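# Move the LB bottle from fridge bin to bench

## Task

Find the bottle marked LB in the refrigerator's bin, lift it out and set it upright on the bench. The other three bottles must stay upright inside the refrigerator, and the refrigerator door must end up shut. If no bottle carries the LB marking, remove none, shut the door, then press the operator panel's CALL key until it latches down. A wrongly made call cannot be taken back.

## Robot and tools

ROBOT. Two arms, left_arm and right_arm, each stand on a carriage on one shared floor track that runs along y at x = 0. left_rail carries left_arm and is always the one further toward +y; right_rail carries right_arm. Each arm base sits at x = 0, y = its carriage's position_m, z = 0.04 m, facing +x. Each arm has a two-finger gripper. left_arm's fingers can fold: grip with the outer quarter of the pads, because a grip nearer the palm can hold a narrow part loosely or not at all, and a fingertip pushed into a surface folds with almost no felt force. right_arm's fingers are rigid.

SCENE FRAME. Fixed to the table; table top is z = 0, +z up, +x the direction the arms face, +y to their left, y = 0 mid-track. The table starts at x = 0.17 m. Results give end_effector_position in metres and end_effector_quat_wxyz in this frame; printed positions can be a few cm off at long reach.

GRIPPER AXES. Fingers point along the gripper's +z and close along its y. end_effector_position is the point between the closed pads; fingertips reach roughly 33 mm past it (9 mm when fully open). A block sticks out about 10 cm toward the gripper's +x.

execute_actions(actions, cameras). actions is a list run in order. Each action may hold: rows (1 to 15 rows), steps (1 to 450 control steps of 1/30 s, default 15, at least one per row), until (end condition), and rail commands. Every row is one list of 18 numbers in [-1, 1] covering both arms: left dx, dy, dz, rx, ry, rz, left gripper position, force_limit, speed, then the same nine for the right arm. The six pose numbers are an offset, not a pose: measured from that arm's Hand target at the moment the action begins, along that Hand target's own axes; 1.0 equals 0.6 m or 180 degrees, and rx, ry, rz form one rotation vector. All rows of an action count from the same start; the next action or call starts from the new Hand target, so repeating an offset moves again. All zeros re-commands the current Hand target. After the rows end, arms keep heading to the last row's target for the remaining steps. Ramp offsets gradually (about 0.01 per row) to avoid jerks. Rail commands: {"left_rail": {"position_m": x}} (left_rail -0.8 to 1.5 m, right_rail -1.5 to 0.8 m, absolute place on the track), speed_m_s 0.01 to 1, acceleration_factor 0.1 to 1, or {"stop": true}. Then wait with {"steps": n, "until": {"left_rail": {"position_status": ["!=", "moving"]}}}. Keep carriages at least 0.78 m apart. A row's target travels with its carriage, so let the carriage arrive before aiming at a scene point. Out-of-range values refuse the whole call. Images come back if actions is empty or cameras names them.

GRIPPER NUMBERS. position: +1 fully open (140 mm), about -0.8 pads touch, -1 closes until blocked. force_limit -1 to +1 (about 14 N to 58 N per pad on slow close; faster closes grip harder). speed -1 to +1 (about 30 to 250 mm/s). Both start at +1. To leave a gripper unchanged, resend its last three numbers; 0 is a real command. object_status: 0 moving, 1 blocked while opening, 2 blocked while closing (a grip), 3 reached position or pads met. position_measured is in counts: 3 open, about 75 = 100 mm, 139 = 60 mm, 200 = 20 mm, 230 pads meet. To grip harder, raise force_limit and change position slightly (-1 to -0.98).

move(target, speed, blend, stop_force, zero, blocking, cameras). Drives grippers in straight lines. target is one 18-number row, or a list of up to 15 such rows, each an offset from the same starting Hand targets (not chained). speed is m/s, 0.002 to 3.2, default 0.25. blend in m rounds corners in a list. stop_force, 4 to 120 N, ends an arm's path on felt push along its motion; leave it out when pulling away from something pressed on. zero resets the force reference (default true). blocking=false returns early; then use wait or stop before more rows or moves. The result adds a move: line, e.g. done, off_target, held, fault, and limits such as paced or held. Paths do not avoid obstacles or the other arm; avoid passing close to an arm's own base.

wait(seconds 0 to 10). stop() brakes a running move. zoom_image(camera, region [x0, y0, x1, y1] pixels, at most 504 by 504). Cameras: cam_high, cam_bench_left, cam_bench_mid, cam_bench_right, cam_left_wrist, cam_right_wrist, each 896x504. zero_wrist_force(arm) rezeroes that wrist sensor. finished_scene() ends the scene for good.

RESULT LINES. Hand target: pose the next offsets count from. Joint positions/velocities: per arm, rail (m) then six joints (rad). Wrist force/torque in the gripper's axes, N and N m. Rail position_status: moving, done, contact_stop, time_out, stopped, stopped_with_arm, stopped_for_other_arm, stopped_for_other_carriage; position_answer taken or not_taken. Motor temperatures per joint; MOTOR HOT appears near 70 °C, brakes lock at 85 °C.

AVOID. Dropping parts or setting anything off the table (including the track or the metal strip) fails the task. Do not strike fixed or heavy objects; a target just past a firm contact can trigger a fault. Net force near 150 N or joint torque at its limit (shoulder 287, elbow 130, wrists 46.9 N m) stops the arm for 10 s. Arms or carriages pressing on each other can end the scene. Hold heavy parts near their centre, release only when still, and keep bottles upright.

Each tool is called after "Request:" as name([rows], argument=value, ...), one row to a line, values as JSON.

## Session

Request:
execute_actions(actions=[])

Scene clock: 0.00 s.
left_arm: end_effector_position=(+0.3563, +1.2697, +0.5790) position_measured=3 object_status=3 end_effector_quat_wxyz=(+0.000, +0.000, +1.000, +0.000) | right_arm: end_effector_position=(+0.3563, -1.2742, +0.5790) position_measured=3 object_status=3 end_effector_quat_wxyz=(+0.000, +0.000, +1.000, +0.000)
Joint positions: left_arm=[1.191 -0.281 -2.157 1.821 -1.235 -1.571 -0.28] | right_arm=[-1.353 -0.281 -2.157 1.821 -1.235 -1.571 -0.281]
Joint velocities: within noise
Joint torques (N m): no reading
Motor temperatures (°C): left_arm=[34 34 41 41 29 29] | right_arm=[33 33 33 34 36 33]
Wrist force (N): no reading
Wrist torque (N m): no reading
Wrist force, peak (N): no reading
Hand target: left_arm +0.3563, +1.2697, +0.5790; +0.000, +0.000, +1.000, +0.000 | right_arm +0.3563, -1.2742, +0.5790; +0.000, +0.000, +1.000, +0.000
Tool commands: left_gripper/position=+1.0 left_gripper/force_limit=+1.0 left_gripper/speed=+1.0 right_gripper/position=+1.0 right_gripper/force_limit=+1.0 right_gripper/speed=+1.0
left_rail: position_m=1.191 position_status=done
right_rail: position_m=-1.353 position_status=done

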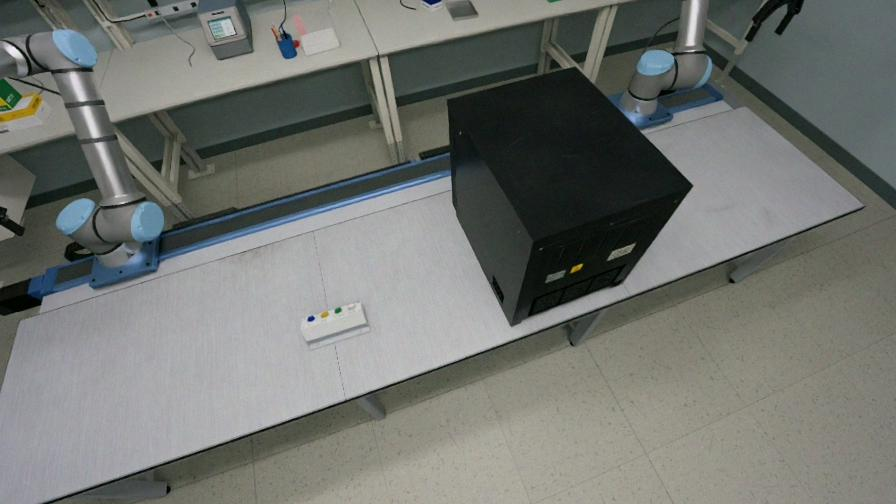

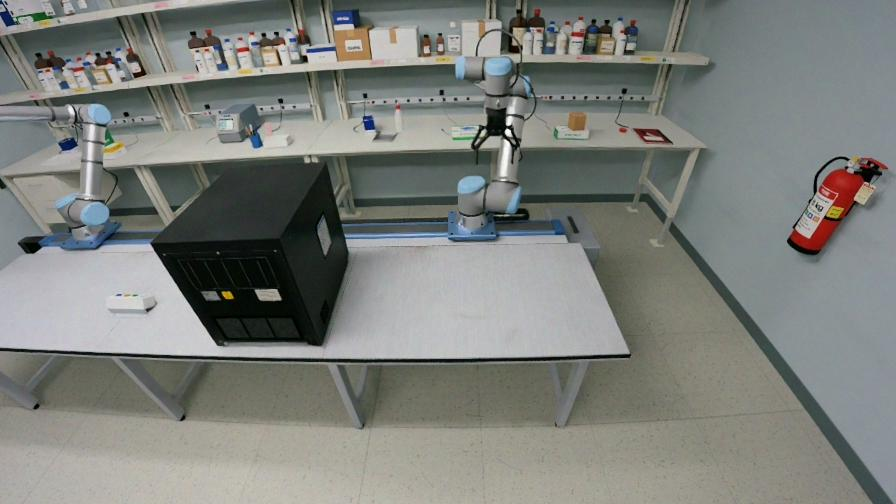

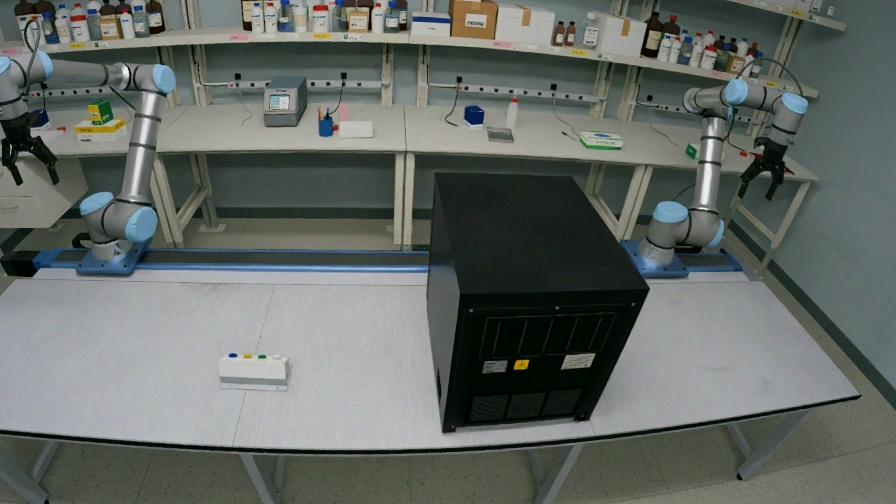

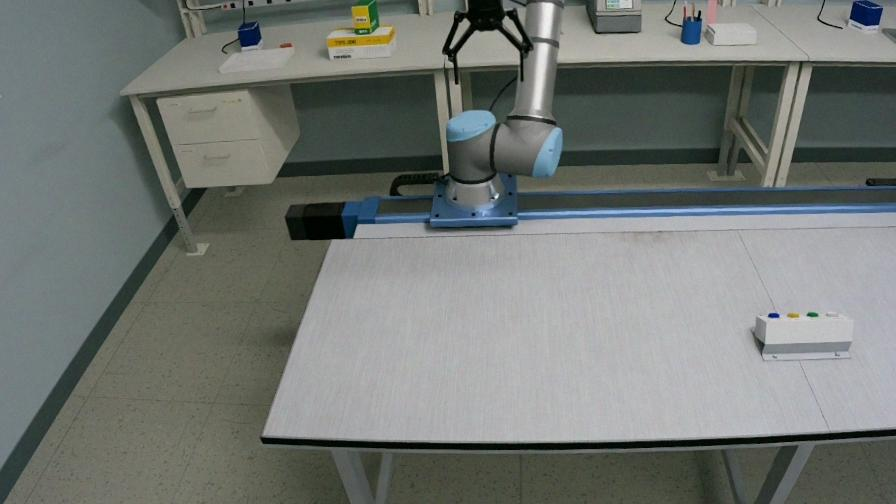

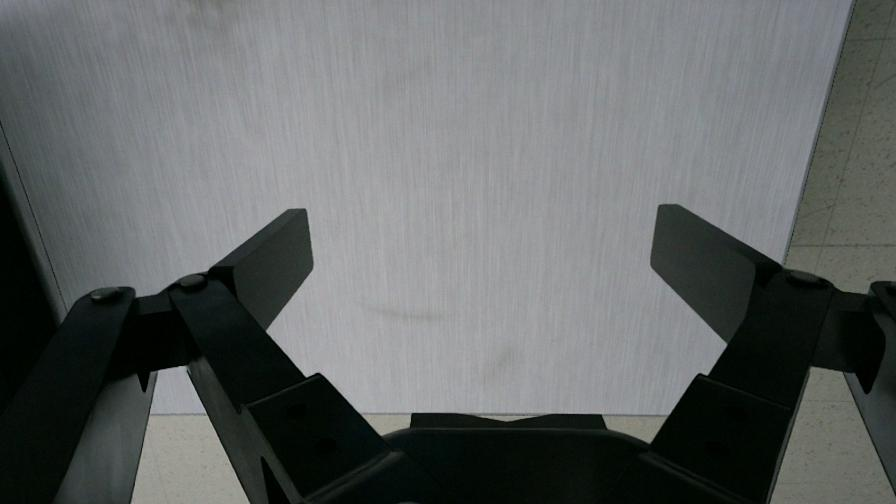

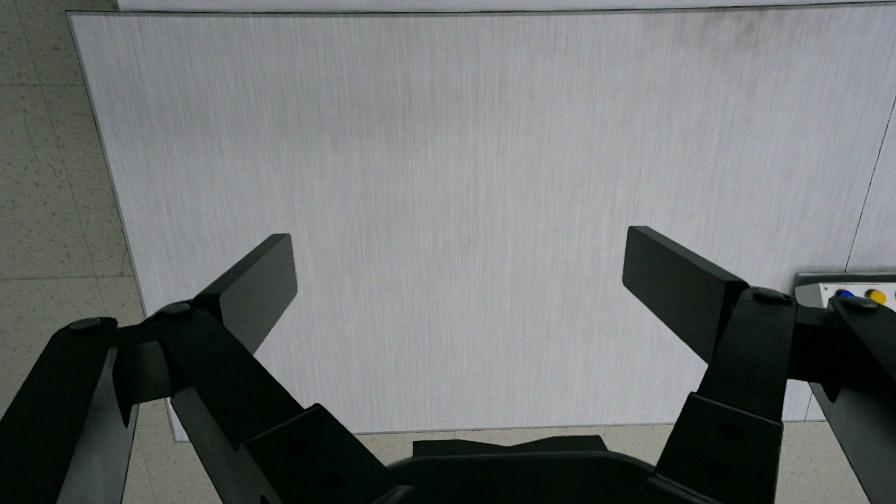

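Request:
execute_actions([
  {"right_rail":{"position_m":-0.55},"steps":2},
])

Request:
move([
  [-0.073,-0.7,0.05,0.252,0.146,-0.252,1,1,1,0,0,0,0,0,0,1,1,1],
  [0.427,-0.867,0.133,0.504,0.291,-0.504,1,1,1,0,0,0,0,0,0,1,1,1],
], blend=0.1, speed=0.5, cameras=["cam_high","cam_left_wrist","cam_right_wrist"])

Scene clock: 22.53 s.
left_arm: end_effector_position=(+0.3563, +1.2697, +0.5790) position_measured=3 object_status=3 end_effector_quat_wxyz=(+0.000, +0.000, +1.000, +0.000) | right_arm: end_effector_position=(+0.3563, -0.4714, +0.5790) position_measured=3 object_status=3 end_effector_quat_wxyz=(+0.000, +0.000, +1.000, +0.000)
Joint positions: left_arm=[1.191 -0.281 -2.157 1.821 -1.235 -1.571 -0.28] | right_arm=[-0.55 -0.281 -2.157 1.821 -1.235 -1.571 -0.281]
Joint torques (N m): left_arm=[0.73 1.04 -52.99 -4.11 0.07 -0.52] | right_arm=[-0.14 4.9 -44.63 -4.4 -0.28 -0.42]
Wrist force (N): left_arm=[0.2 0.4 0.2] | right_arm=[0.0 -0.5 0.0]
Wrist torque (N m): left_arm=[0.09 -0.05 0.00] | right_arm=[-0.11 -0.02 0.00]
Wrist force, peak (N): left_arm=[0.6 0.4 0.2] | right_arm=[0.2 -2.8 0.2]
Hand target: left_arm +0.3563, +1.2697, +0.5790; +0.000, +0.000, +1.000, +0.000 | right_arm +0.3563, -0.4714, +0.5790; +0.000, +0.000, +1.000, +0.000
Tool commands: left_gripper/position=+1.0 left_gripper/force_limit=+1.0 left_gripper/speed=+1.0 right_gripper/position=+1.0 right_gripper/force_limit=+1.0 right_gripper/speed=+1.0
left_rail: position_m=1.191 position_status=done
right_rail: position_m=-0.550 position_status=done

Scene clock: 26.00 s.
left_arm: end_effector_position=(+0.1036, +0.7498, +0.4988) position_measured=3 object_status=3 end_effector_quat_wxyz=(+0.529, +0.474, -0.527, +0.466) | right_arm: end_effector_position=(+0.3563, -0.4714, +0.5790) position_measured=3 object_status=3 end_effector_quat_wxyz=(+0.000, +0.000, +1.000, +0.000)
Joint positions: left_arm=[1.191 -2.039 -2.588 2.876 -3.425 -1.219 -3.154] | right_arm=[-0.55 -0.281 -2.157 1.821 -1.235 -1.571 -0.281]
Joint torques (N m): left_arm=[16.56 14.36 -58.22 -0.44 -2.11 -3] | right_arm=[-2.68 3.45 -44.88 -4.51 -0.2 -0.86]
Wrist force (N): left_arm=[0.8 -0.7 2.0] | right_arm=[-0.1 -0.2 -0.1]
Wrist torque (N m): left_arm=[-0.02 -0.30 0.09] | right_arm=[-0.04 0.01 0.00]
Wrist force, peak (N): left_arm=[2.0 0.3 4.2] | right_arm=[0.4 -0.5 0.1]
Hand target: left_arm +0.1037, +0.7498, +0.4988; +0.530, +0.474, -0.527, +0.466 (not the last commanded pose) | right_arm +0.3563, -0.4714, +0.5790; +0.000, +0.000, +1.000, +0.000
Off the commanded pose: left_arm 0.003 m, 37 deg; orientation clipped | right_arm 0.000 m, 0 deg.
left_rail: position_m=1.191 position_status=done
right_rail: position_m=-0.550 position_status=done
led back after a hold (left arm): the arm was led back toward your command in small steps, so it may still be short of it.
move: held (left_arm; a check stopped the path); limits=paced,held
pose unreachable (left arm): on one or more control steps of this call, first in action 0 (counted from 0), this arm could not follow its commanded pose, so it was not sent that pose on those steps. It may still have moved: this result reports where it is.
cause: moving toward the commanded pose would bring two parts of the arm too close to each other (joints 4 (elbow) and 5 (wrist 1) lie between them).
Images, in order (width x height): cam_high 896x504, cam_left_wrist 896x504, cam_right_wrist 896x504.

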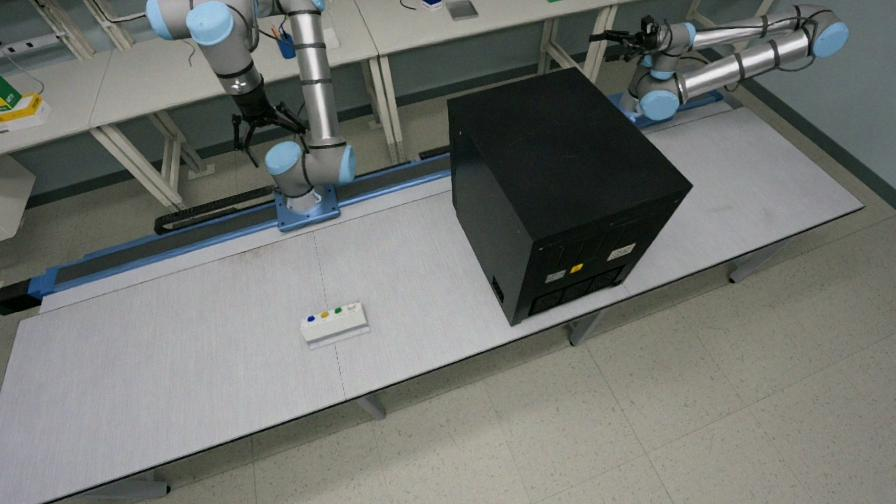

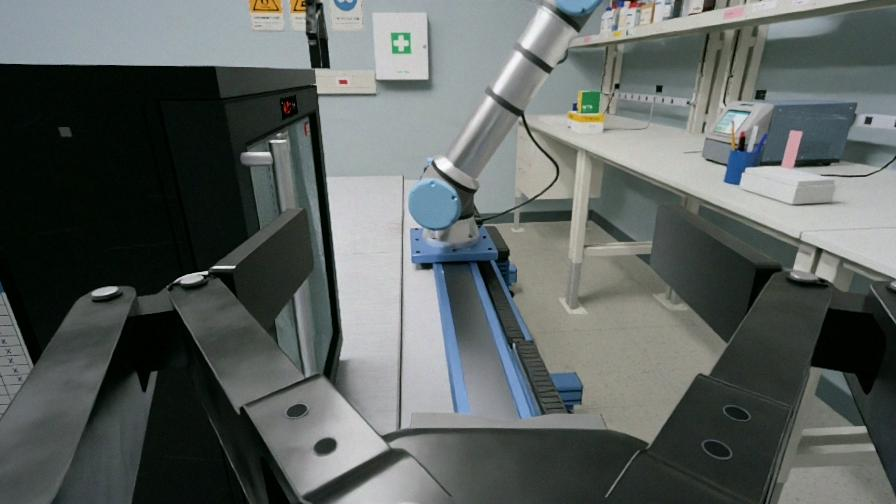

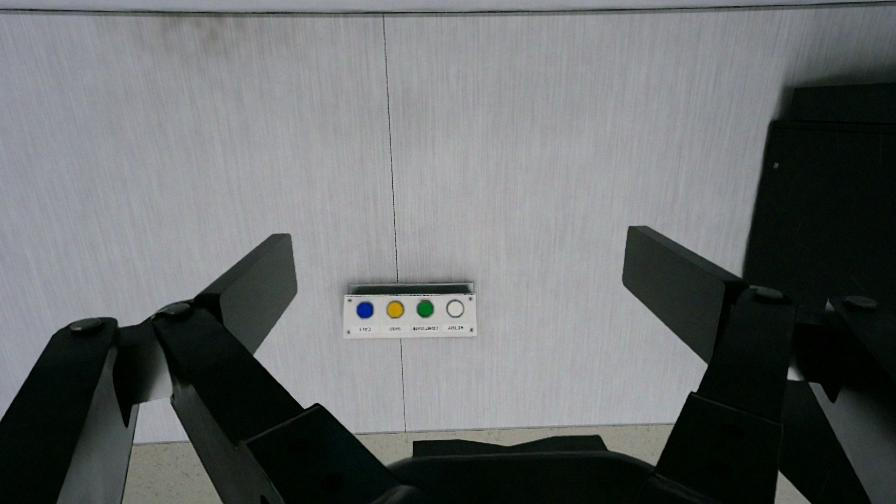

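Request:
zoom_image(camera="cam_left_wrist", region=[180, 50, 420, 410])

Request:
zoom_image(camera="cam_right_wrist", region=[320, 270, 520, 350])

Scaled by 1.400 from the camera's 896x504 image, which has a finer 1280x720 frame.

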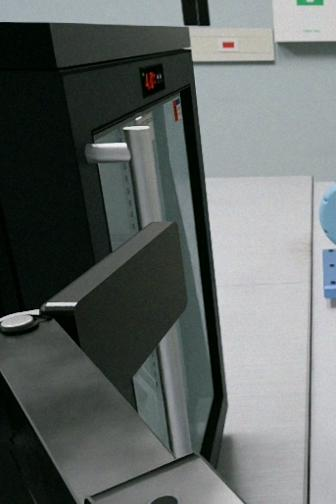

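Scaled by 2.520 from the camera's 896x504 image, which has a finer 1280x720 frame.

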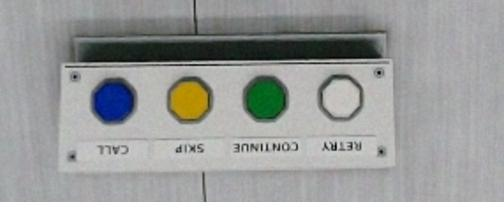

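Request:
move(target=[-0.133,0.124,0.434,0.537,0,0,1,1,1,0,0,0,0,0,0,1,1,1], speed=0.35, cameras=["cam_high","cam_left_wrist"])

Scene clock: 86.07 s.
left_arm: end_effector_position=(+0.0930, +0.7241, +0.4902) position_measured=3 object_status=3 end_effector_quat_wxyz=(+0.520, +0.484, -0.522, +0.472) | right_arm: end_effector_position=(+0.3563, -0.4714, +0.5790) position_measured=3 object_status=3 end_effector_quat_wxyz=(+0.000, +0.000, +1.000, +0.000)
Joint positions: left_arm=[1.191 -2.21 -2.571 2.885 -3.44 -1.017 -3.16] | right_arm=[-0.55 -0.281 -2.157 1.821 -1.235 -1.571 -0.281]
Joint torques (N m): left_arm=[18.78 45.96 -58.46 -3.59 -2.79 2.34] | right_arm=[-0.76 2.67 -46.73 -4.5 -0.48 -0.98]
Wrist force (N): left_arm=[0.8 -1.1 2.2] | right_arm=[0.3 0.1 -0.1]
Wrist torque (N m): left_arm=[-0.10 -0.29 -0.26] | right_arm=[0.03 -0.07 0.00]
Wrist force, peak (N): left_arm=[-0.7 2.7 6.3] | right_arm=[0.4 -0.3 -0.4]
Hand target: left_arm +0.0931, +0.7241, +0.4901; +0.520, +0.484, -0.522, +0.472 (not the last commanded pose) | right_arm +0.3563, -0.4714, +0.5790; +0.000, +0.000, +1.000, +0.000
Off the commanded pose: left_arm 0.253 m, 95 deg | right_arm 0.000 m, 0 deg.
left_rail: position_m=1.191 position_status=done
right_rail: position_m=-0.550 position_status=done
led back after a hold (left arm): the arm was led back toward your command in small steps, so it may still be short of it.
move: held (left_arm; a check stopped the path); limits=held
pose unreachable (left arm): on one or more control steps of this call, first in action 0 (counted from 0), this arm could not follow its commanded pose, so it was not sent that pose on those steps. It may still have moved: this result reports where it is.
cause: moving toward the commanded pose would bring two parts of the arm too close to each other (joints 4 (elbow) and 5 (wrist 1) lie between them).
Images, in order (width x height): cam_high 896x504, cam_left_wrist 896x504.

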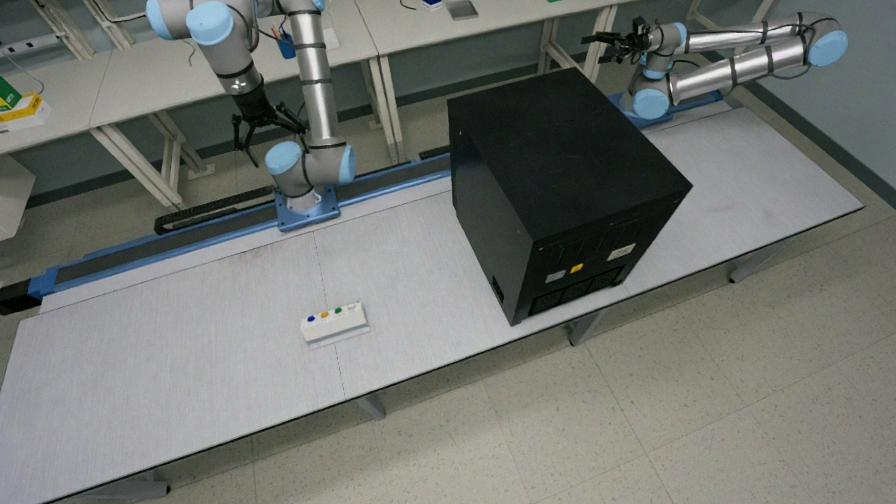

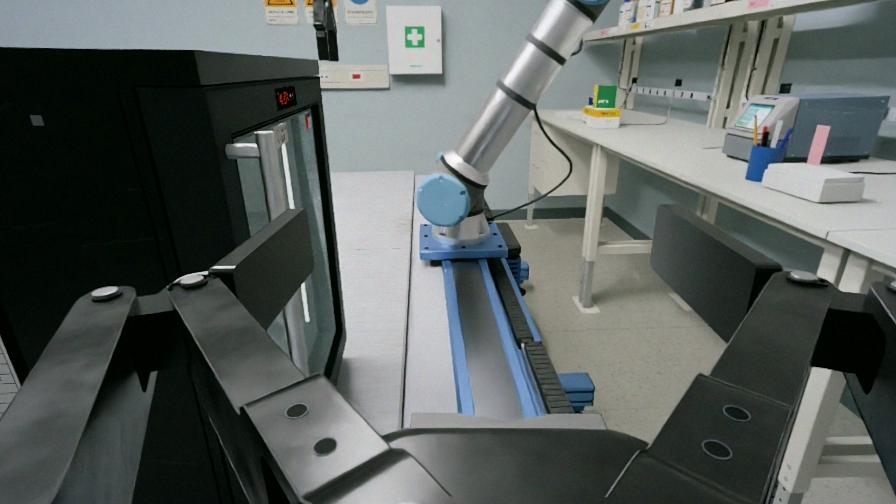

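Request:
move([
  [-0.067,0.107,0.51,0,0,0,1,1,1,0,0,0,0,0,0,1,1,1],
  [-0.1,0.119,0.418,0.528,0,0,1,1,1,0,0,0,0,0,0,1,1,1],
], speed=0.4, blend=0.05, cameras=["cam_high","cam_left_wrist"])

Scene clock: 93.97 s.
left_arm: end_effector_position=(+0.0000, +0.4812, +0.4275) position_measured=3 object_status=3 end_effector_quat_wxyz=(-0.006, +0.710, -0.004, +0.704) | right_arm: end_effector_position=(+0.3563, -0.4714, +0.5790) position_measured=3 object_status=3 end_effector_quat_wxyz=(+0.000, +0.000, +1.000, +0.000)
Joint positions: left_arm=[1.191 -2.24 -0.934 1.715 -3.937 0.672 -3.116] | right_arm=[-0.55 -0.281 -2.157 1.821 -1.235 -1.571 -0.281]
Joint torques (N m): left_arm=[19.58 -70.8 -40.36 5.15 2.41 -3.2] | right_arm=[-1.75 4.83 -44.26 -4.12 0.34 -0.64]
Wrist force (N): left_arm=[1.2 -1.0 2.2] | right_arm=[-0.1 0.0 0.1]
Wrist torque (N m): left_arm=[-0.11 -0.38 0.10] | right_arm=[-0.01 0.01 0.00]
Wrist force, peak (N): left_arm=[0.3 -1.3 5.3] | right_arm=[0.2 -0.6 0.3]
Hand target: left_arm +0.0000, +0.4812, +0.4275; -0.006, +0.710, -0.004, +0.704 | right_arm +0.3563, -0.4714, +0.5790; +0.000, +0.000, +1.000, +0.000
Off the commanded pose: left_arm 0.000 m, 0 deg | right_arm 0.000 m, 0 deg.
left_rail: position_m=1.191 position_status=done
right_rail: position_m=-0.550 position_status=done
move: done
Images, in order (width x height): cam_high 896x504, cam_left_wrist 896x504.

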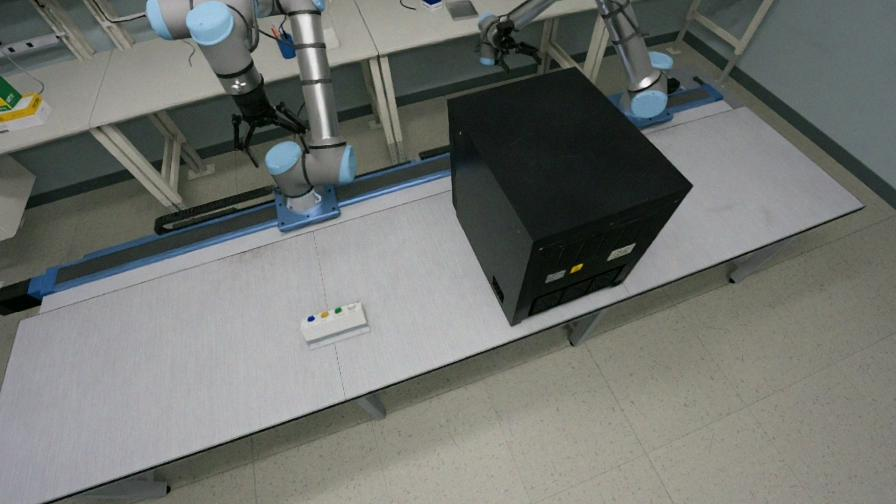

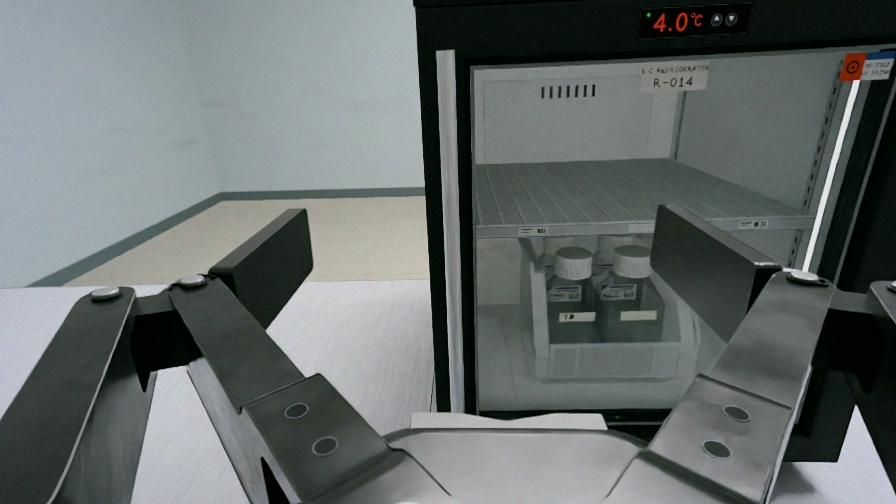

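Request:
zoom_image(camera="cam_left_wrist", region=[460, 180, 740, 440])

Scaled by 1.800 from the camera's 896x504 image, which has a finer 1280x720 frame.

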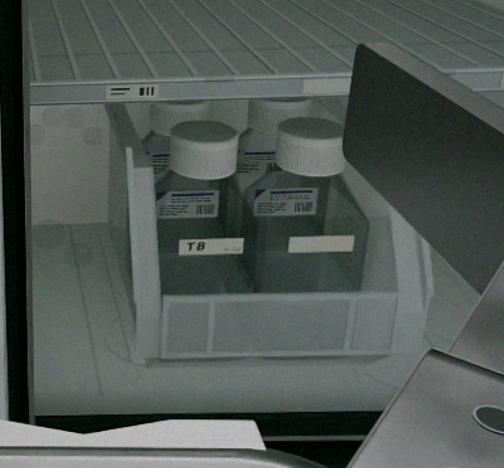

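Request:
move(target=[-0.046,-0.032,0.233,0,0,0,-0.05,0,0,0,0,0,0,0,0,1,1,1], cameras=["cam_left_wrist"])

Scene clock: 111.70 s.
left_arm: end_effector_position=(+0.1393, +0.5011, +0.3989) position_measured=135 object_status=3 end_effector_quat_wxyz=(-0.006, +0.710, -0.004, +0.704) | right_arm: end_effector_position=(+0.3563, -0.4714, +0.5790) position_measured=3 object_status=3 end_effector_quat_wxyz=(+0.000, +0.000, +1.000, +0.000)
Joint positions: left_arm=[1.191 -2.099 -0.976 1.872 -4.055 0.531 -3.112] | right_arm=[-0.55 -0.281 -2.157 1.821 -1.235 -1.571 -0.281]
Joint torques (N m): left_arm=[13.35 -99.2 -22.35 -0.94 -2.55 2.16] | right_arm=[-0.18 1.46 -44.53 -4.43 -0.1 -0.67]
Wrist force (N): left_arm=[1.3 -1.0 2.1] | right_arm=[0.2 -0.4 0.0]
Wrist torque (N m): left_arm=[-0.12 -0.49 -0.22] | right_arm=[-0.08 -0.04 0.00]
Wrist force, peak (N): left_arm=[0.7 -1.2 4.9] | right_arm=[0.0 -0.6 -0.1]
Hand target: left_arm +0.1395, +0.5011, +0.3989; -0.006, +0.710, -0.004, +0.704 | right_arm +0.3563, -0.4714, +0.5790; +0.000, +0.000, +1.000, +0.000
Off the commanded pose: left_arm 0.000 m, 0 deg | right_arm 0.000 m, 0 deg.
left_rail: position_m=1.191 position_status=done
right_rail: position_m=-0.550 position_status=done
move: done
Images, in order (width x height): cam_left_wrist 896x504.

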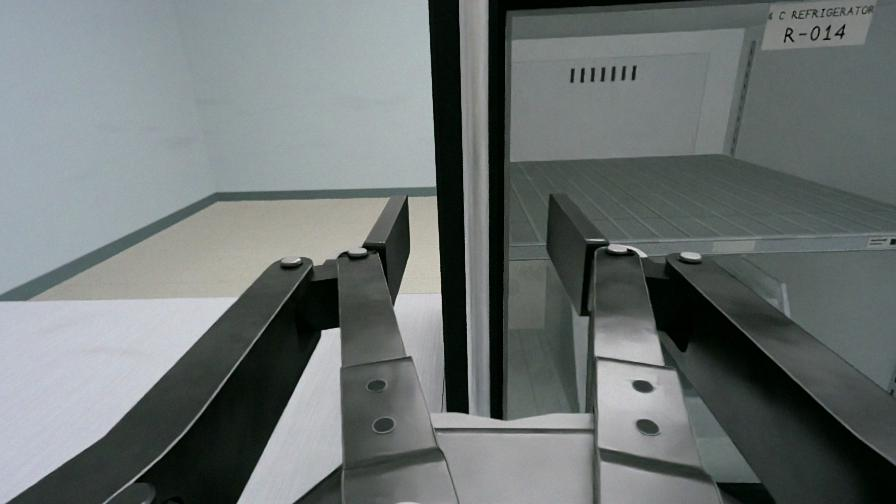

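Request:
move(target=[0,0,0.05,0,0,0,-0.05,0,0,0,0,0,0,0,0,1,1,1], speed=0.1, stop_force=8, cameras=["cam_left_wrist"])

Request:
zoom_image(camera="cam_left_wrist", region=[350, 150, 610, 430])

Scene clock: 121.37 s.
left_arm: end_effector_position=(+0.1695, +0.5012, +0.3986) position_measured=135 object_status=3 end_effector_quat_wxyz=(-0.006, +0.710, -0.004, +0.704) | right_arm: end_effector_position=(+0.3563, -0.4714, +0.5790) position_measured=3 object_status=3 end_effector_quat_wxyz=(+0.000, +0.000, +1.000, +0.000)
Joint positions: left_arm=[1.191 -2.061 -0.985 1.889 -4.065 0.493 -3.11] | right_arm=[-0.55 -0.281 -2.157 1.821 -1.235 -1.571 -0.281]
Joint torques (N m): left_arm=[18.61 -100.85 -22.23 -0.78 -2.46 1.87] | right_arm=[-3.37 1.85 -45.66 -4.47 -0.61 -0.56]
Wrist force (N): left_arm=[0.8 -0.8 2.3] | right_arm=[0.1 -0.5 0.0]
Wrist torque (N m): left_arm=[-0.09 -0.39 -0.22] | right_arm=[-0.12 -0.03 0.00]
Wrist force, peak (N): left_arm=[1.1 -1.1 3.3] | right_arm=[0.6 -0.4 0.0]
Hand target: left_arm +0.1695, +0.5012, +0.3986; -0.006, +0.710, -0.004, +0.704 | right_arm +0.3563, -0.4714, +0.5790; +0.000, +0.000, +1.000, +0.000
Off the commanded pose: left_arm 0.000 m, 0 deg | right_arm 0.000 m, 0 deg.
left_rail: position_m=1.191 position_status=done
right_rail: position_m=-0.550 position_status=done
move: done
Images, in order (width x height): cam_left_wrist 896x504.

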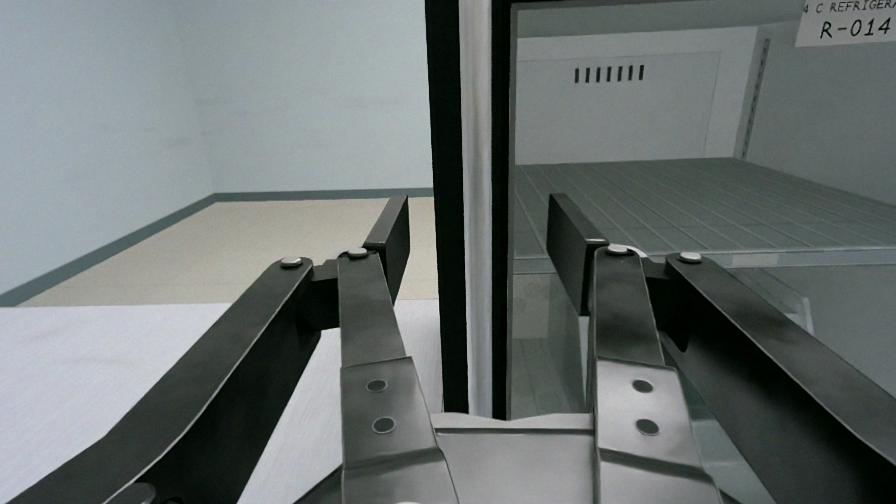

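Scaled by 1.800 from the camera's 896x504 image, which has a finer 1280x720 frame.

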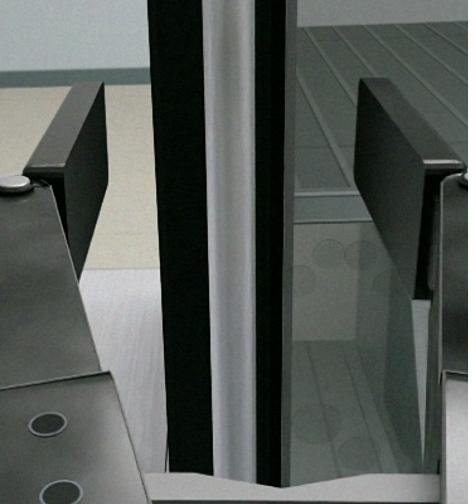

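Request:
move(target=[0,0,0.037,0,0,0,-0.05,0,0,0,0,0,0,0,0,1,1,1], speed=0.06, stop_force=6)

Request:
execute_actions([
  {"rows":[[0,0,0,0,0,0,-1,0,-1,0,0,0,0,0,0,1,1,1]],"steps":75},
], cameras=["cam_left_wrist"])

Scene clock: 131.57 s.
left_arm: end_effector_position=(+0.1917, +0.5012, +0.3984) position_measured=135 object_status=3 end_effector_quat_wxyz=(-0.006, +0.710, -0.004, +0.704) | right_arm: end_effector_position=(+0.3563, -0.4714, +0.5790) position_measured=3 object_status=3 end_effector_quat_wxyz=(+0.000, +0.000, +1.000, +0.000)
Joint positions: left_arm=[1.191 -2.032 -0.99 1.899 -4.072 0.464 -3.109] | right_arm=[-0.55 -0.281 -2.157 1.821 -1.235 -1.571 -0.281]
Joint torques (N m): left_arm=[19.19 -98.02 -22.55 -0.94 -2.58 2.29] | right_arm=[-1.21 -0.83 -46.13 -4.55 -0.58 -1.05]
Wrist force (N): left_arm=[1.1 -0.9 2.7] | right_arm=[0.3 -0.3 0.1]
Wrist torque (N m): left_arm=[-0.09 -0.45 -0.23] | right_arm=[-0.06 -0.07 0.00]
Wrist force, peak (N): left_arm=[1.1 -1.0 2.9] | right_arm=[0.6 -0.4 0.1]
Hand target: left_arm +0.1917, +0.5012, +0.3984; -0.006, +0.710, -0.004, +0.704 | right_arm +0.3563, -0.4714, +0.5790; +0.000, +0.000, +1.000, +0.000
Off the commanded pose: left_arm 0.000 m, 0 deg | right_arm 0.000 m, 0 deg.
left_rail: position_m=1.191 position_status=done
right_rail: position_m=-0.550 position_status=done
move: done

Scene clock: 134.27 s.
left_arm: end_effector_position=(+0.1917, +0.5012, +0.3984) position_measured=232 object_status=3 end_effector_quat_wxyz=(-0.006, +0.710, -0.004, +0.704) | right_arm: end_effector_position=(+0.3563, -0.4714, +0.5790) position_measured=3 object_status=3 end_effector_quat_wxyz=(+0.000, +0.000, +1.000, +0.000)
Joint positions: left_arm=[1.191 -2.032 -0.99 1.899 -4.072 0.464 -3.109] | right_arm=[-0.55 -0.281 -2.157 1.821 -1.235 -1.571 -0.281]
Joint torques (N m): left_arm=[18.66 -97.18 -22.95 -1.65 -2.9 2.2] | right_arm=[-1.69 3.26 -46.51 -4.21 -0.09 -0.85]
Wrist force (N): left_arm=[0.8 -0.8 2.5] | right_arm=[-0.2 -0.3 0.2]
Wrist torque (N m): left_arm=[-0.07 -0.39 -0.23] | right_arm=[-0.07 0.03 0.00]
Wrist force, peak (N): left_arm=[1.0 -1.2 2.7] | right_arm=[0.0 -0.6 -0.1]
Hand target: left_arm +0.1917, +0.5012, +0.3984; -0.006, +0.710, -0.004, +0.704 | right_arm +0.3563, -0.4714, +0.5790; +0.000, +0.000, +1.000, +0.000
Off the commanded pose: left_arm 0.000 m, 0 deg | right_arm 0.000 m, 0 deg.
left_rail: position_m=1.191 position_status=done
right_rail: position_m=-0.550 position_status=done
Images, in order (width x height): cam_left_wrist 896x504.

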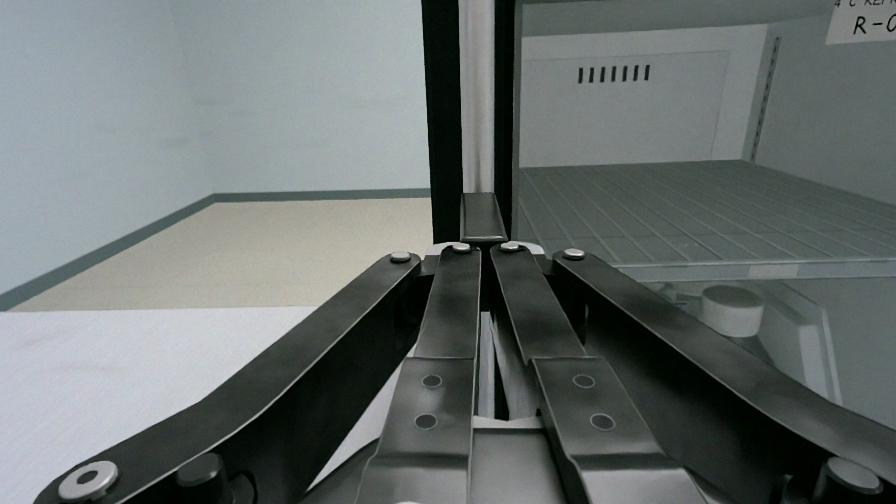

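Request:
move(target=[0,0,0.08,0,0,0,-1,0,-1,0,0,0,0,0,0,1,1,1], speed=0.02, stop_force=5, cameras=["cam_left_wrist"])

Scene clock: 138.30 s.
left_arm: end_effector_position=(+0.2005, +0.5013, +0.3983) position_measured=232 object_status=3 end_effector_quat_wxyz=(-0.006, +0.710, -0.004, +0.704) | right_arm: end_effector_position=(+0.3563, -0.4714, +0.5790) position_measured=3 object_status=3 end_effector_quat_wxyz=(+0.000, +0.000, +1.000, +0.000)
Joint positions: left_arm=[1.191 -2.021 -0.992 1.903 -4.074 0.452 -3.109] | right_arm=[-0.55 -0.281 -2.157 1.821 -1.235 -1.571 -0.281]
Joint torques (N m): left_arm=[-16.83 -66.35 -36.42 1.9 2.67 -1.8] | right_arm=[-0.46 2.45 -45.49 -4.43 -0.4 -0.67]
Wrist force (N): left_arm=[1.4 -1.2 2.7] | right_arm=[0.3 -0.3 0.0]
Wrist torque (N m): left_arm=[-0.15 -0.53 -0.23] | right_arm=[-0.06 -0.07 0.00]
Wrist force, peak (N): left_arm=[3.1 -5.9 -29.0] | right_arm=[0.3 -0.6 0.1]
Hand target: left_arm +0.2005, +0.5013, +0.3983; -0.006, +0.710, -0.004, +0.704 (not the last commanded pose) | right_arm +0.3563, -0.4714, +0.5790; +0.000, +0.000, +1.000, +0.000
Off the commanded pose: left_arm 0.039 m, 0 deg | right_arm 0.000 m, 0 deg.
left_rail: position_m=1.191 position_status=done
right_rail: position_m=-0.550 position_status=done
move: contact (left_arm)
Images, in order (width x height): cam_left_wrist 896x504.

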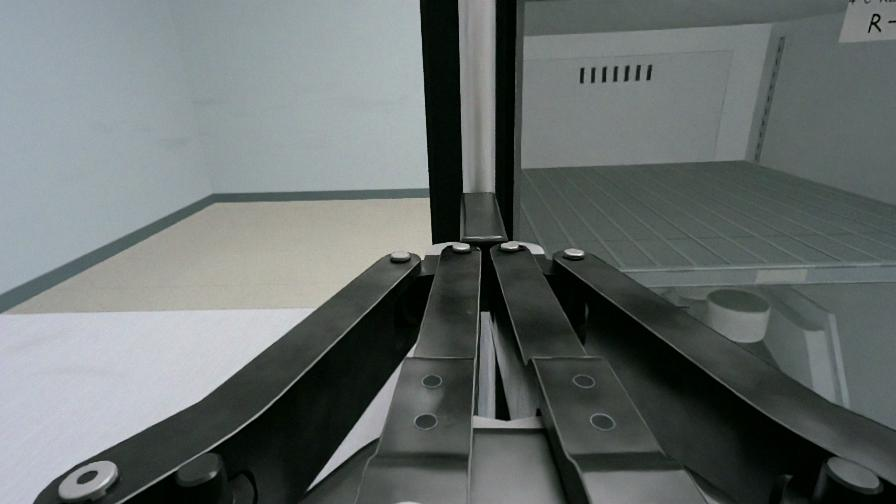

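Request:
move([
  [0,0,-0.017,0,0,0,-1,0,-1,0,0,0,0,0,0,1,1,1],
  [0,0,-0.017,0,0,0,-0.2,0,0,0,0,0,0,0,0,1,1,1],
  [0,0,0.0375,0,0,0,-0.2,0,0,0,0,0,0,0,0,1,1,1],
  [0,0,0.0375,0,0,0,-1,0,-1,0,0,0,0,0,0,1,1,1],
], speed=0.08, cameras=["cam_left_wrist"])

Scene clock: 145.93 s.
left_arm: end_effector_position=(+0.2230, +0.5013, +0.3981) position_measured=210 object_status=0 end_effector_quat_wxyz=(-0.006, +0.710, -0.004, +0.704) | right_arm: end_effector_position=(+0.3563, -0.4714, +0.5790) position_measured=3 object_status=3 end_effector_quat_wxyz=(+0.000, +0.000, +1.000, +0.000)
Joint positions: left_arm=[1.191 -1.991 -0.996 1.912 -4.08 0.422 -3.107] | right_arm=[-0.55 -0.281 -2.157 1.821 -1.235 -1.571 -0.281]
Joint torques (N m): left_arm=[20.54 -97.33 -21.65 -1.27 11.4 2.32] | right_arm=[-0.07 -0.57 -44.75 -4.56 -0.62 -0.68]
Wrist force (N): left_arm=[-4.8 23.2 1.9] | right_arm=[0.2 -0.5 0.1]
Wrist torque (N m): left_arm=[-0.85 -0.59 -0.84] | right_arm=[-0.11 -0.04 0.00]
Wrist force, peak (N): left_arm=[-4.8 23.2 1.9] | right_arm=[0.5 -0.5 0.1]
Hand target: left_arm +0.2230, +0.5013, +0.3981; -0.006, +0.710, -0.004, +0.704 | right_arm +0.3563, -0.4714, +0.5790; +0.000, +0.000, +1.000, +0.000
Off the commanded pose: left_arm 0.000 m, 0 deg | right_arm 0.000 m, 0 deg.
left_rail: position_m=1.191 position_status=done
right_rail: position_m=-0.550 position_status=done
move: done
Images, in order (width x height): cam_left_wrist 896x504.

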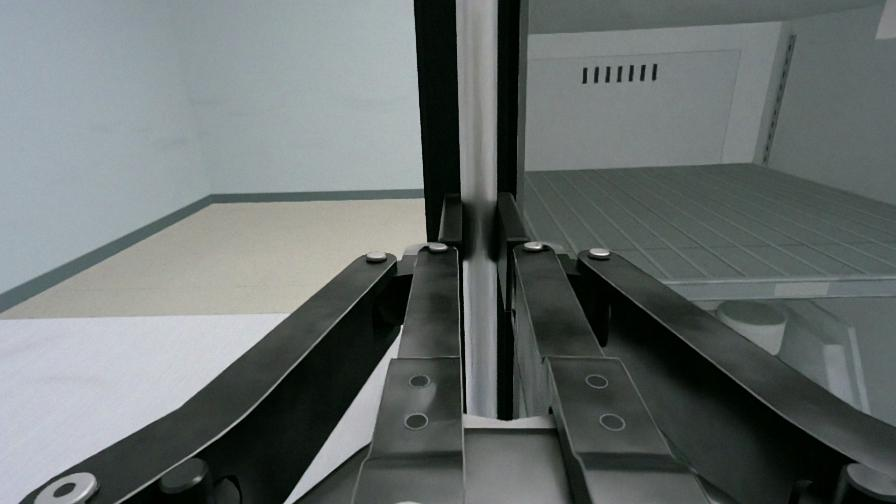

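Request:
move(target=[0,0.003,0,0,0,0,-1,0,-1,0,0,0,0,0,0,1,1,1], speed=0.03)

Scene clock: 149.33 s.
left_arm: end_effector_position=(+0.2230, +0.4998, +0.3981) position_measured=210 object_status=2 end_effector_quat_wxyz=(-0.006, +0.710, -0.004, +0.704) | right_arm: end_effector_position=(+0.3563, -0.4714, +0.5790) position_measured=3 object_status=3 end_effector_quat_wxyz=(+0.000, +0.000, +1.000, +0.000)
Joint positions: left_arm=[1.191 -1.99 -0.994 1.908 -4.078 0.422 -3.107] | right_arm=[-0.55 -0.281 -2.157 1.821 -1.235 -1.571 -0.281]
Joint torques (N m): left_arm=[27.74 -61.58 -40.47 5.64 -9.25 2.47] | right_arm=[-0.87 0.27 -45.93 -4.54 -0.13 -1.08]
Wrist force (N): left_arm=[6.4 -21.7 -15.8] | right_arm=[0.1 0.0 0.2]
Wrist torque (N m): left_arm=[0.61 -0.35 -0.85] | right_arm=[0.00 -0.03 0.00]
Wrist force, peak (N): left_arm=[6.4 -21.7 -15.8] | right_arm=[0.3 -0.5 0.4]
Hand target: left_arm +0.2230, +0.4996, +0.3981; -0.006, +0.710, -0.004, +0.704 | right_arm +0.3563, -0.4714, +0.5790; +0.000, +0.000, +1.000, +0.000
Off the commanded pose: left_arm 0.000 m, 0 deg | right_arm 0.000 m, 0 deg.
left_rail: position_m=1.191 position_status=done
right_rail: position_m=-0.550 position_status=done
move: done

Request:
move([
  [0,0.005,-0.0335,0.0167,0,0,-1,0,-1,0,0,0,0,0,0,1,1,1],
  [0,0.0117,-0.0667,0.0333,0,0,-1,0,-1,0,0,0,0,0,0,1,1,1],
], speed=0.05, blend=0.005, cameras=["cam_left_wrist"])

Scene clock: 156.20 s.
left_arm: end_effector_position=(+0.1831, +0.4924, +0.3984) position_measured=210 object_status=2 end_effector_quat_wxyz=(-0.043, +0.709, +0.033, +0.703) | right_arm: end_effector_position=(+0.3563, -0.4714, +0.5790) position_measured=3 object_status=3 end_effector_quat_wxyz=(+0.000, +0.000, +1.000, +0.000)
Joint positions: left_arm=[1.191 -2.013 -0.94 1.804 -4.019 0.549 -3.114] | right_arm=[-0.55 -0.281 -2.157 1.821 -1.235 -1.571 -0.281]
Joint torques (N m): left_arm=[-15.77 -83.16 -29.72 4.45 16.12 -2.73] | right_arm=[-3.87 -0.57 -46.76 -4.14 -0.16 -1.26]
Wrist force (N): left_arm=[-14.3 36.4 8.3] | right_arm=[0.0 -0.1 0.2]
Wrist torque (N m): left_arm=[-1.22 -1.03 -0.48] | right_arm=[-0.04 -0.02 0.00]
Wrist force, peak (N): left_arm=[-14.3 36.4 8.3] | right_arm=[0.3 -0.5 0.4]
Hand target: left_arm +0.1830, +0.4924, +0.3984; -0.043, +0.709, +0.033, +0.703 | right_arm +0.3563, -0.4714, +0.5790; +0.000, +0.000, +1.000, +0.000
Off the commanded pose: left_arm 0.000 m, 0 deg | right_arm 0.000 m, 0 deg.
left_rail: position_m=1.191 position_status=done
right_rail: position_m=-0.550 position_status=done
move: done
Images, in order (width x height): cam_left_wrist 896x504.

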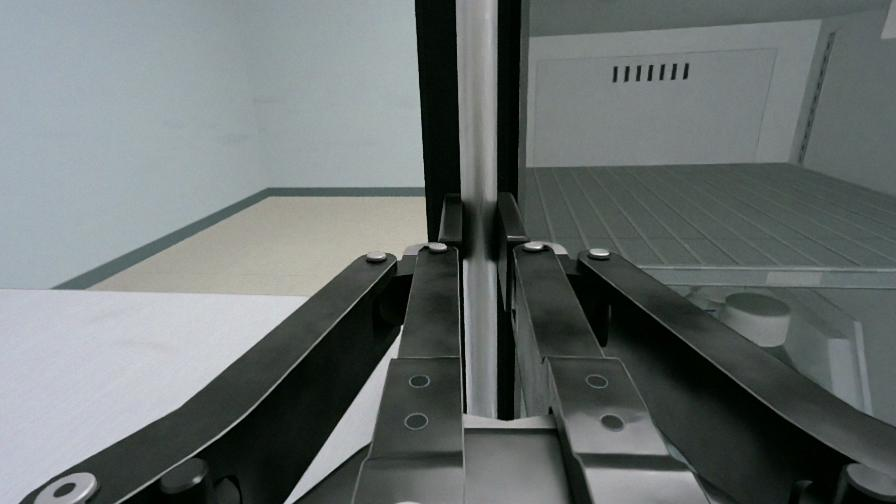

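Request:
move([
  [0,0.0117,-0.0447,0.0222,0,0,-1,0,-1,0,0,0,0,0,0,1,1,1],
  [0,0.0317,-0.1098,0.0556,0,0,-1,0,-1,0,0,0,0,0,0,1,1,1],
], speed=0.06, blend=0.005)

Scene clock: 167.53 s.
left_arm: end_effector_position=(+0.1196, +0.4665, +0.3986) position_measured=210 object_status=2 end_effector_quat_wxyz=(-0.105, +0.703, +0.094, +0.698) | right_arm: end_effector_position=(+0.3563, -0.4714, +0.5790) position_measured=3 object_status=3 end_effector_quat_wxyz=(+0.000, +0.000, +1.000, +0.000)
Joint positions: left_arm=[1.191 -2.026 -0.831 1.589 -3.907 0.737 -3.12] | right_arm=[-0.55 -0.281 -2.157 1.821 -1.235 -1.571 -0.281]
Joint torques (N m): left_arm=[-10.17 -75.24 -50.43 10 -13.82 -2.5] | right_arm=[-0.31 1.47 -47.05 -4.51 -0.75 -1]
Wrist force (N): left_arm=[-2.8 -41.4 -1.0] | right_arm=[0.1 -0.2 0.3]
Wrist torque (N m): left_arm=[0.93 -0.76 -0.58] | right_arm=[-0.04 -0.02 0.00]
Wrist force, peak (N): left_arm=[-16.2 39.4 8.5] | right_arm=[0.8 -0.2 -0.3]
Hand target: left_arm +0.1195, +0.4665, +0.3986; -0.105, +0.703, +0.094, +0.698 | right_arm +0.3563, -0.4714, +0.5790; +0.000, +0.000, +1.000, +0.000
Off the commanded pose: left_arm 0.000 m, 0 deg | right_arm 0.000 m, 0 deg.
left_rail: position_m=1.191 position_status=done
right_rail: position_m=-0.550 position_status=done
move: done

Request:
move([
  [0,0.0125,-0.0663,0.0333,0,0,-1,0,-1,0,0,0,0,0,0,1,1,1],
  [0,0.034,-0.1308,0.0667,0,0,-1,0,-1,0,0,0,0,0,0,1,1,1],
], speed=0.08, blend=0.005)

Scene clock: 173.93 s.
left_arm: end_effector_position=(+0.0498, +0.4251, +0.3986) position_measured=210 object_status=2 end_effector_quat_wxyz=(-0.178, +0.688, +0.166, +0.684) | right_arm: end_effector_position=(+0.3563, -0.4714, +0.5790) position_measured=3 object_status=3 end_effector_quat_wxyz=(+0.000, +0.000, +1.000, +0.000)
Joint positions: left_arm=[1.191 -2.017 -0.682 1.292 -3.753 0.938 -3.124] | right_arm=[-0.55 -0.281 -2.157 1.821 -1.235 -1.571 -0.281]
Joint torques (N m): left_arm=[46.43 -77.84 -54.26 9.63 -30.31 -2.42] | right_arm=[-3.74 -1.94 -45.01 -4.32 -0.74 -1.19]
Wrist force (N): left_arm=[6.7 -86.9 -2.3] | right_arm=[0.3 -0.2 0.2]
Wrist torque (N m): left_arm=[2.28 -0.49 -0.45] | right_arm=[-0.06 -0.06 0.00]
Wrist force, peak (N): left_arm=[6.7 -86.9 -2.3] | right_arm=[0.5 -0.4 0.3]
Hand target: left_arm +0.0498, +0.4250, +0.3986; -0.178, +0.688, +0.166, +0.684 | right_arm +0.3563, -0.4714, +0.5790; +0.000, +0.000, +1.000, +0.000
Off the commanded pose: left_arm 0.000 m, 0 deg | right_arm 0.000 m, 0 deg.
left_rail: position_m=1.191 position_status=done
right_rail: position_m=-0.550 position_status=done
move: done

Request:
move([
  [0,-0.005,0,0,0,0,-1,0,-1,0,0,0,0,0,0,1,1,1],
  [0,0.0072,-0.0673,0.0333,0,0,-1,0,-1,0,0,0,0,0,0,1,1,1],
], speed=0.08, blend=0.003)

Scene clock: 179.37 s.
left_arm: end_effector_position=(+0.0163, +0.4022, +0.3986) position_measured=210 object_status=2 end_effector_quat_wxyz=(-0.213, +0.678, +0.202, +0.674) | right_arm: end_effector_position=(+0.3563, -0.4714, +0.5790) position_measured=3 object_status=3 end_effector_quat_wxyz=(+0.000, +0.000, +1.000, +0.000)
Joint positions: left_arm=[1.191 -2.008 -0.598 1.125 -3.668 1.033 -3.125] | right_arm=[-0.55 -0.281 -2.157 1.821 -1.235 -1.571 -0.281]
Joint torques (N m): left_arm=[25.5 -95.95 -50.96 7.17 -2.6 -1.95] | right_arm=[-2.21 -0.05 -46.99 -4.34 -0.46 -1.22]
Wrist force (N): left_arm=[1.3 -15.3 2.5] | right_arm=[0.1 0.1 0.3]
Wrist torque (N m): left_arm=[0.12 -0.74 -0.59] | right_arm=[0.02 -0.03 -0.01]
Wrist force, peak (N): left_arm=[6.9 -87.4 -2.2] | right_arm=[0.7 -0.2 0.3]
Hand target: left_arm +0.0163, +0.4022, +0.3986; -0.213, +0.677, +0.202, +0.674 | right_arm +0.3563, -0.4714, +0.5790; +0.000, +0.000, +1.000, +0.000
Off the commanded pose: left_arm 0.000 m, 0 deg | right_arm 0.000 m, 0 deg.
left_rail: position_m=1.191 position_status=done
right_rail: position_m=-0.550 position_status=done
move: done; blend cut to 0.0015 m at target 1


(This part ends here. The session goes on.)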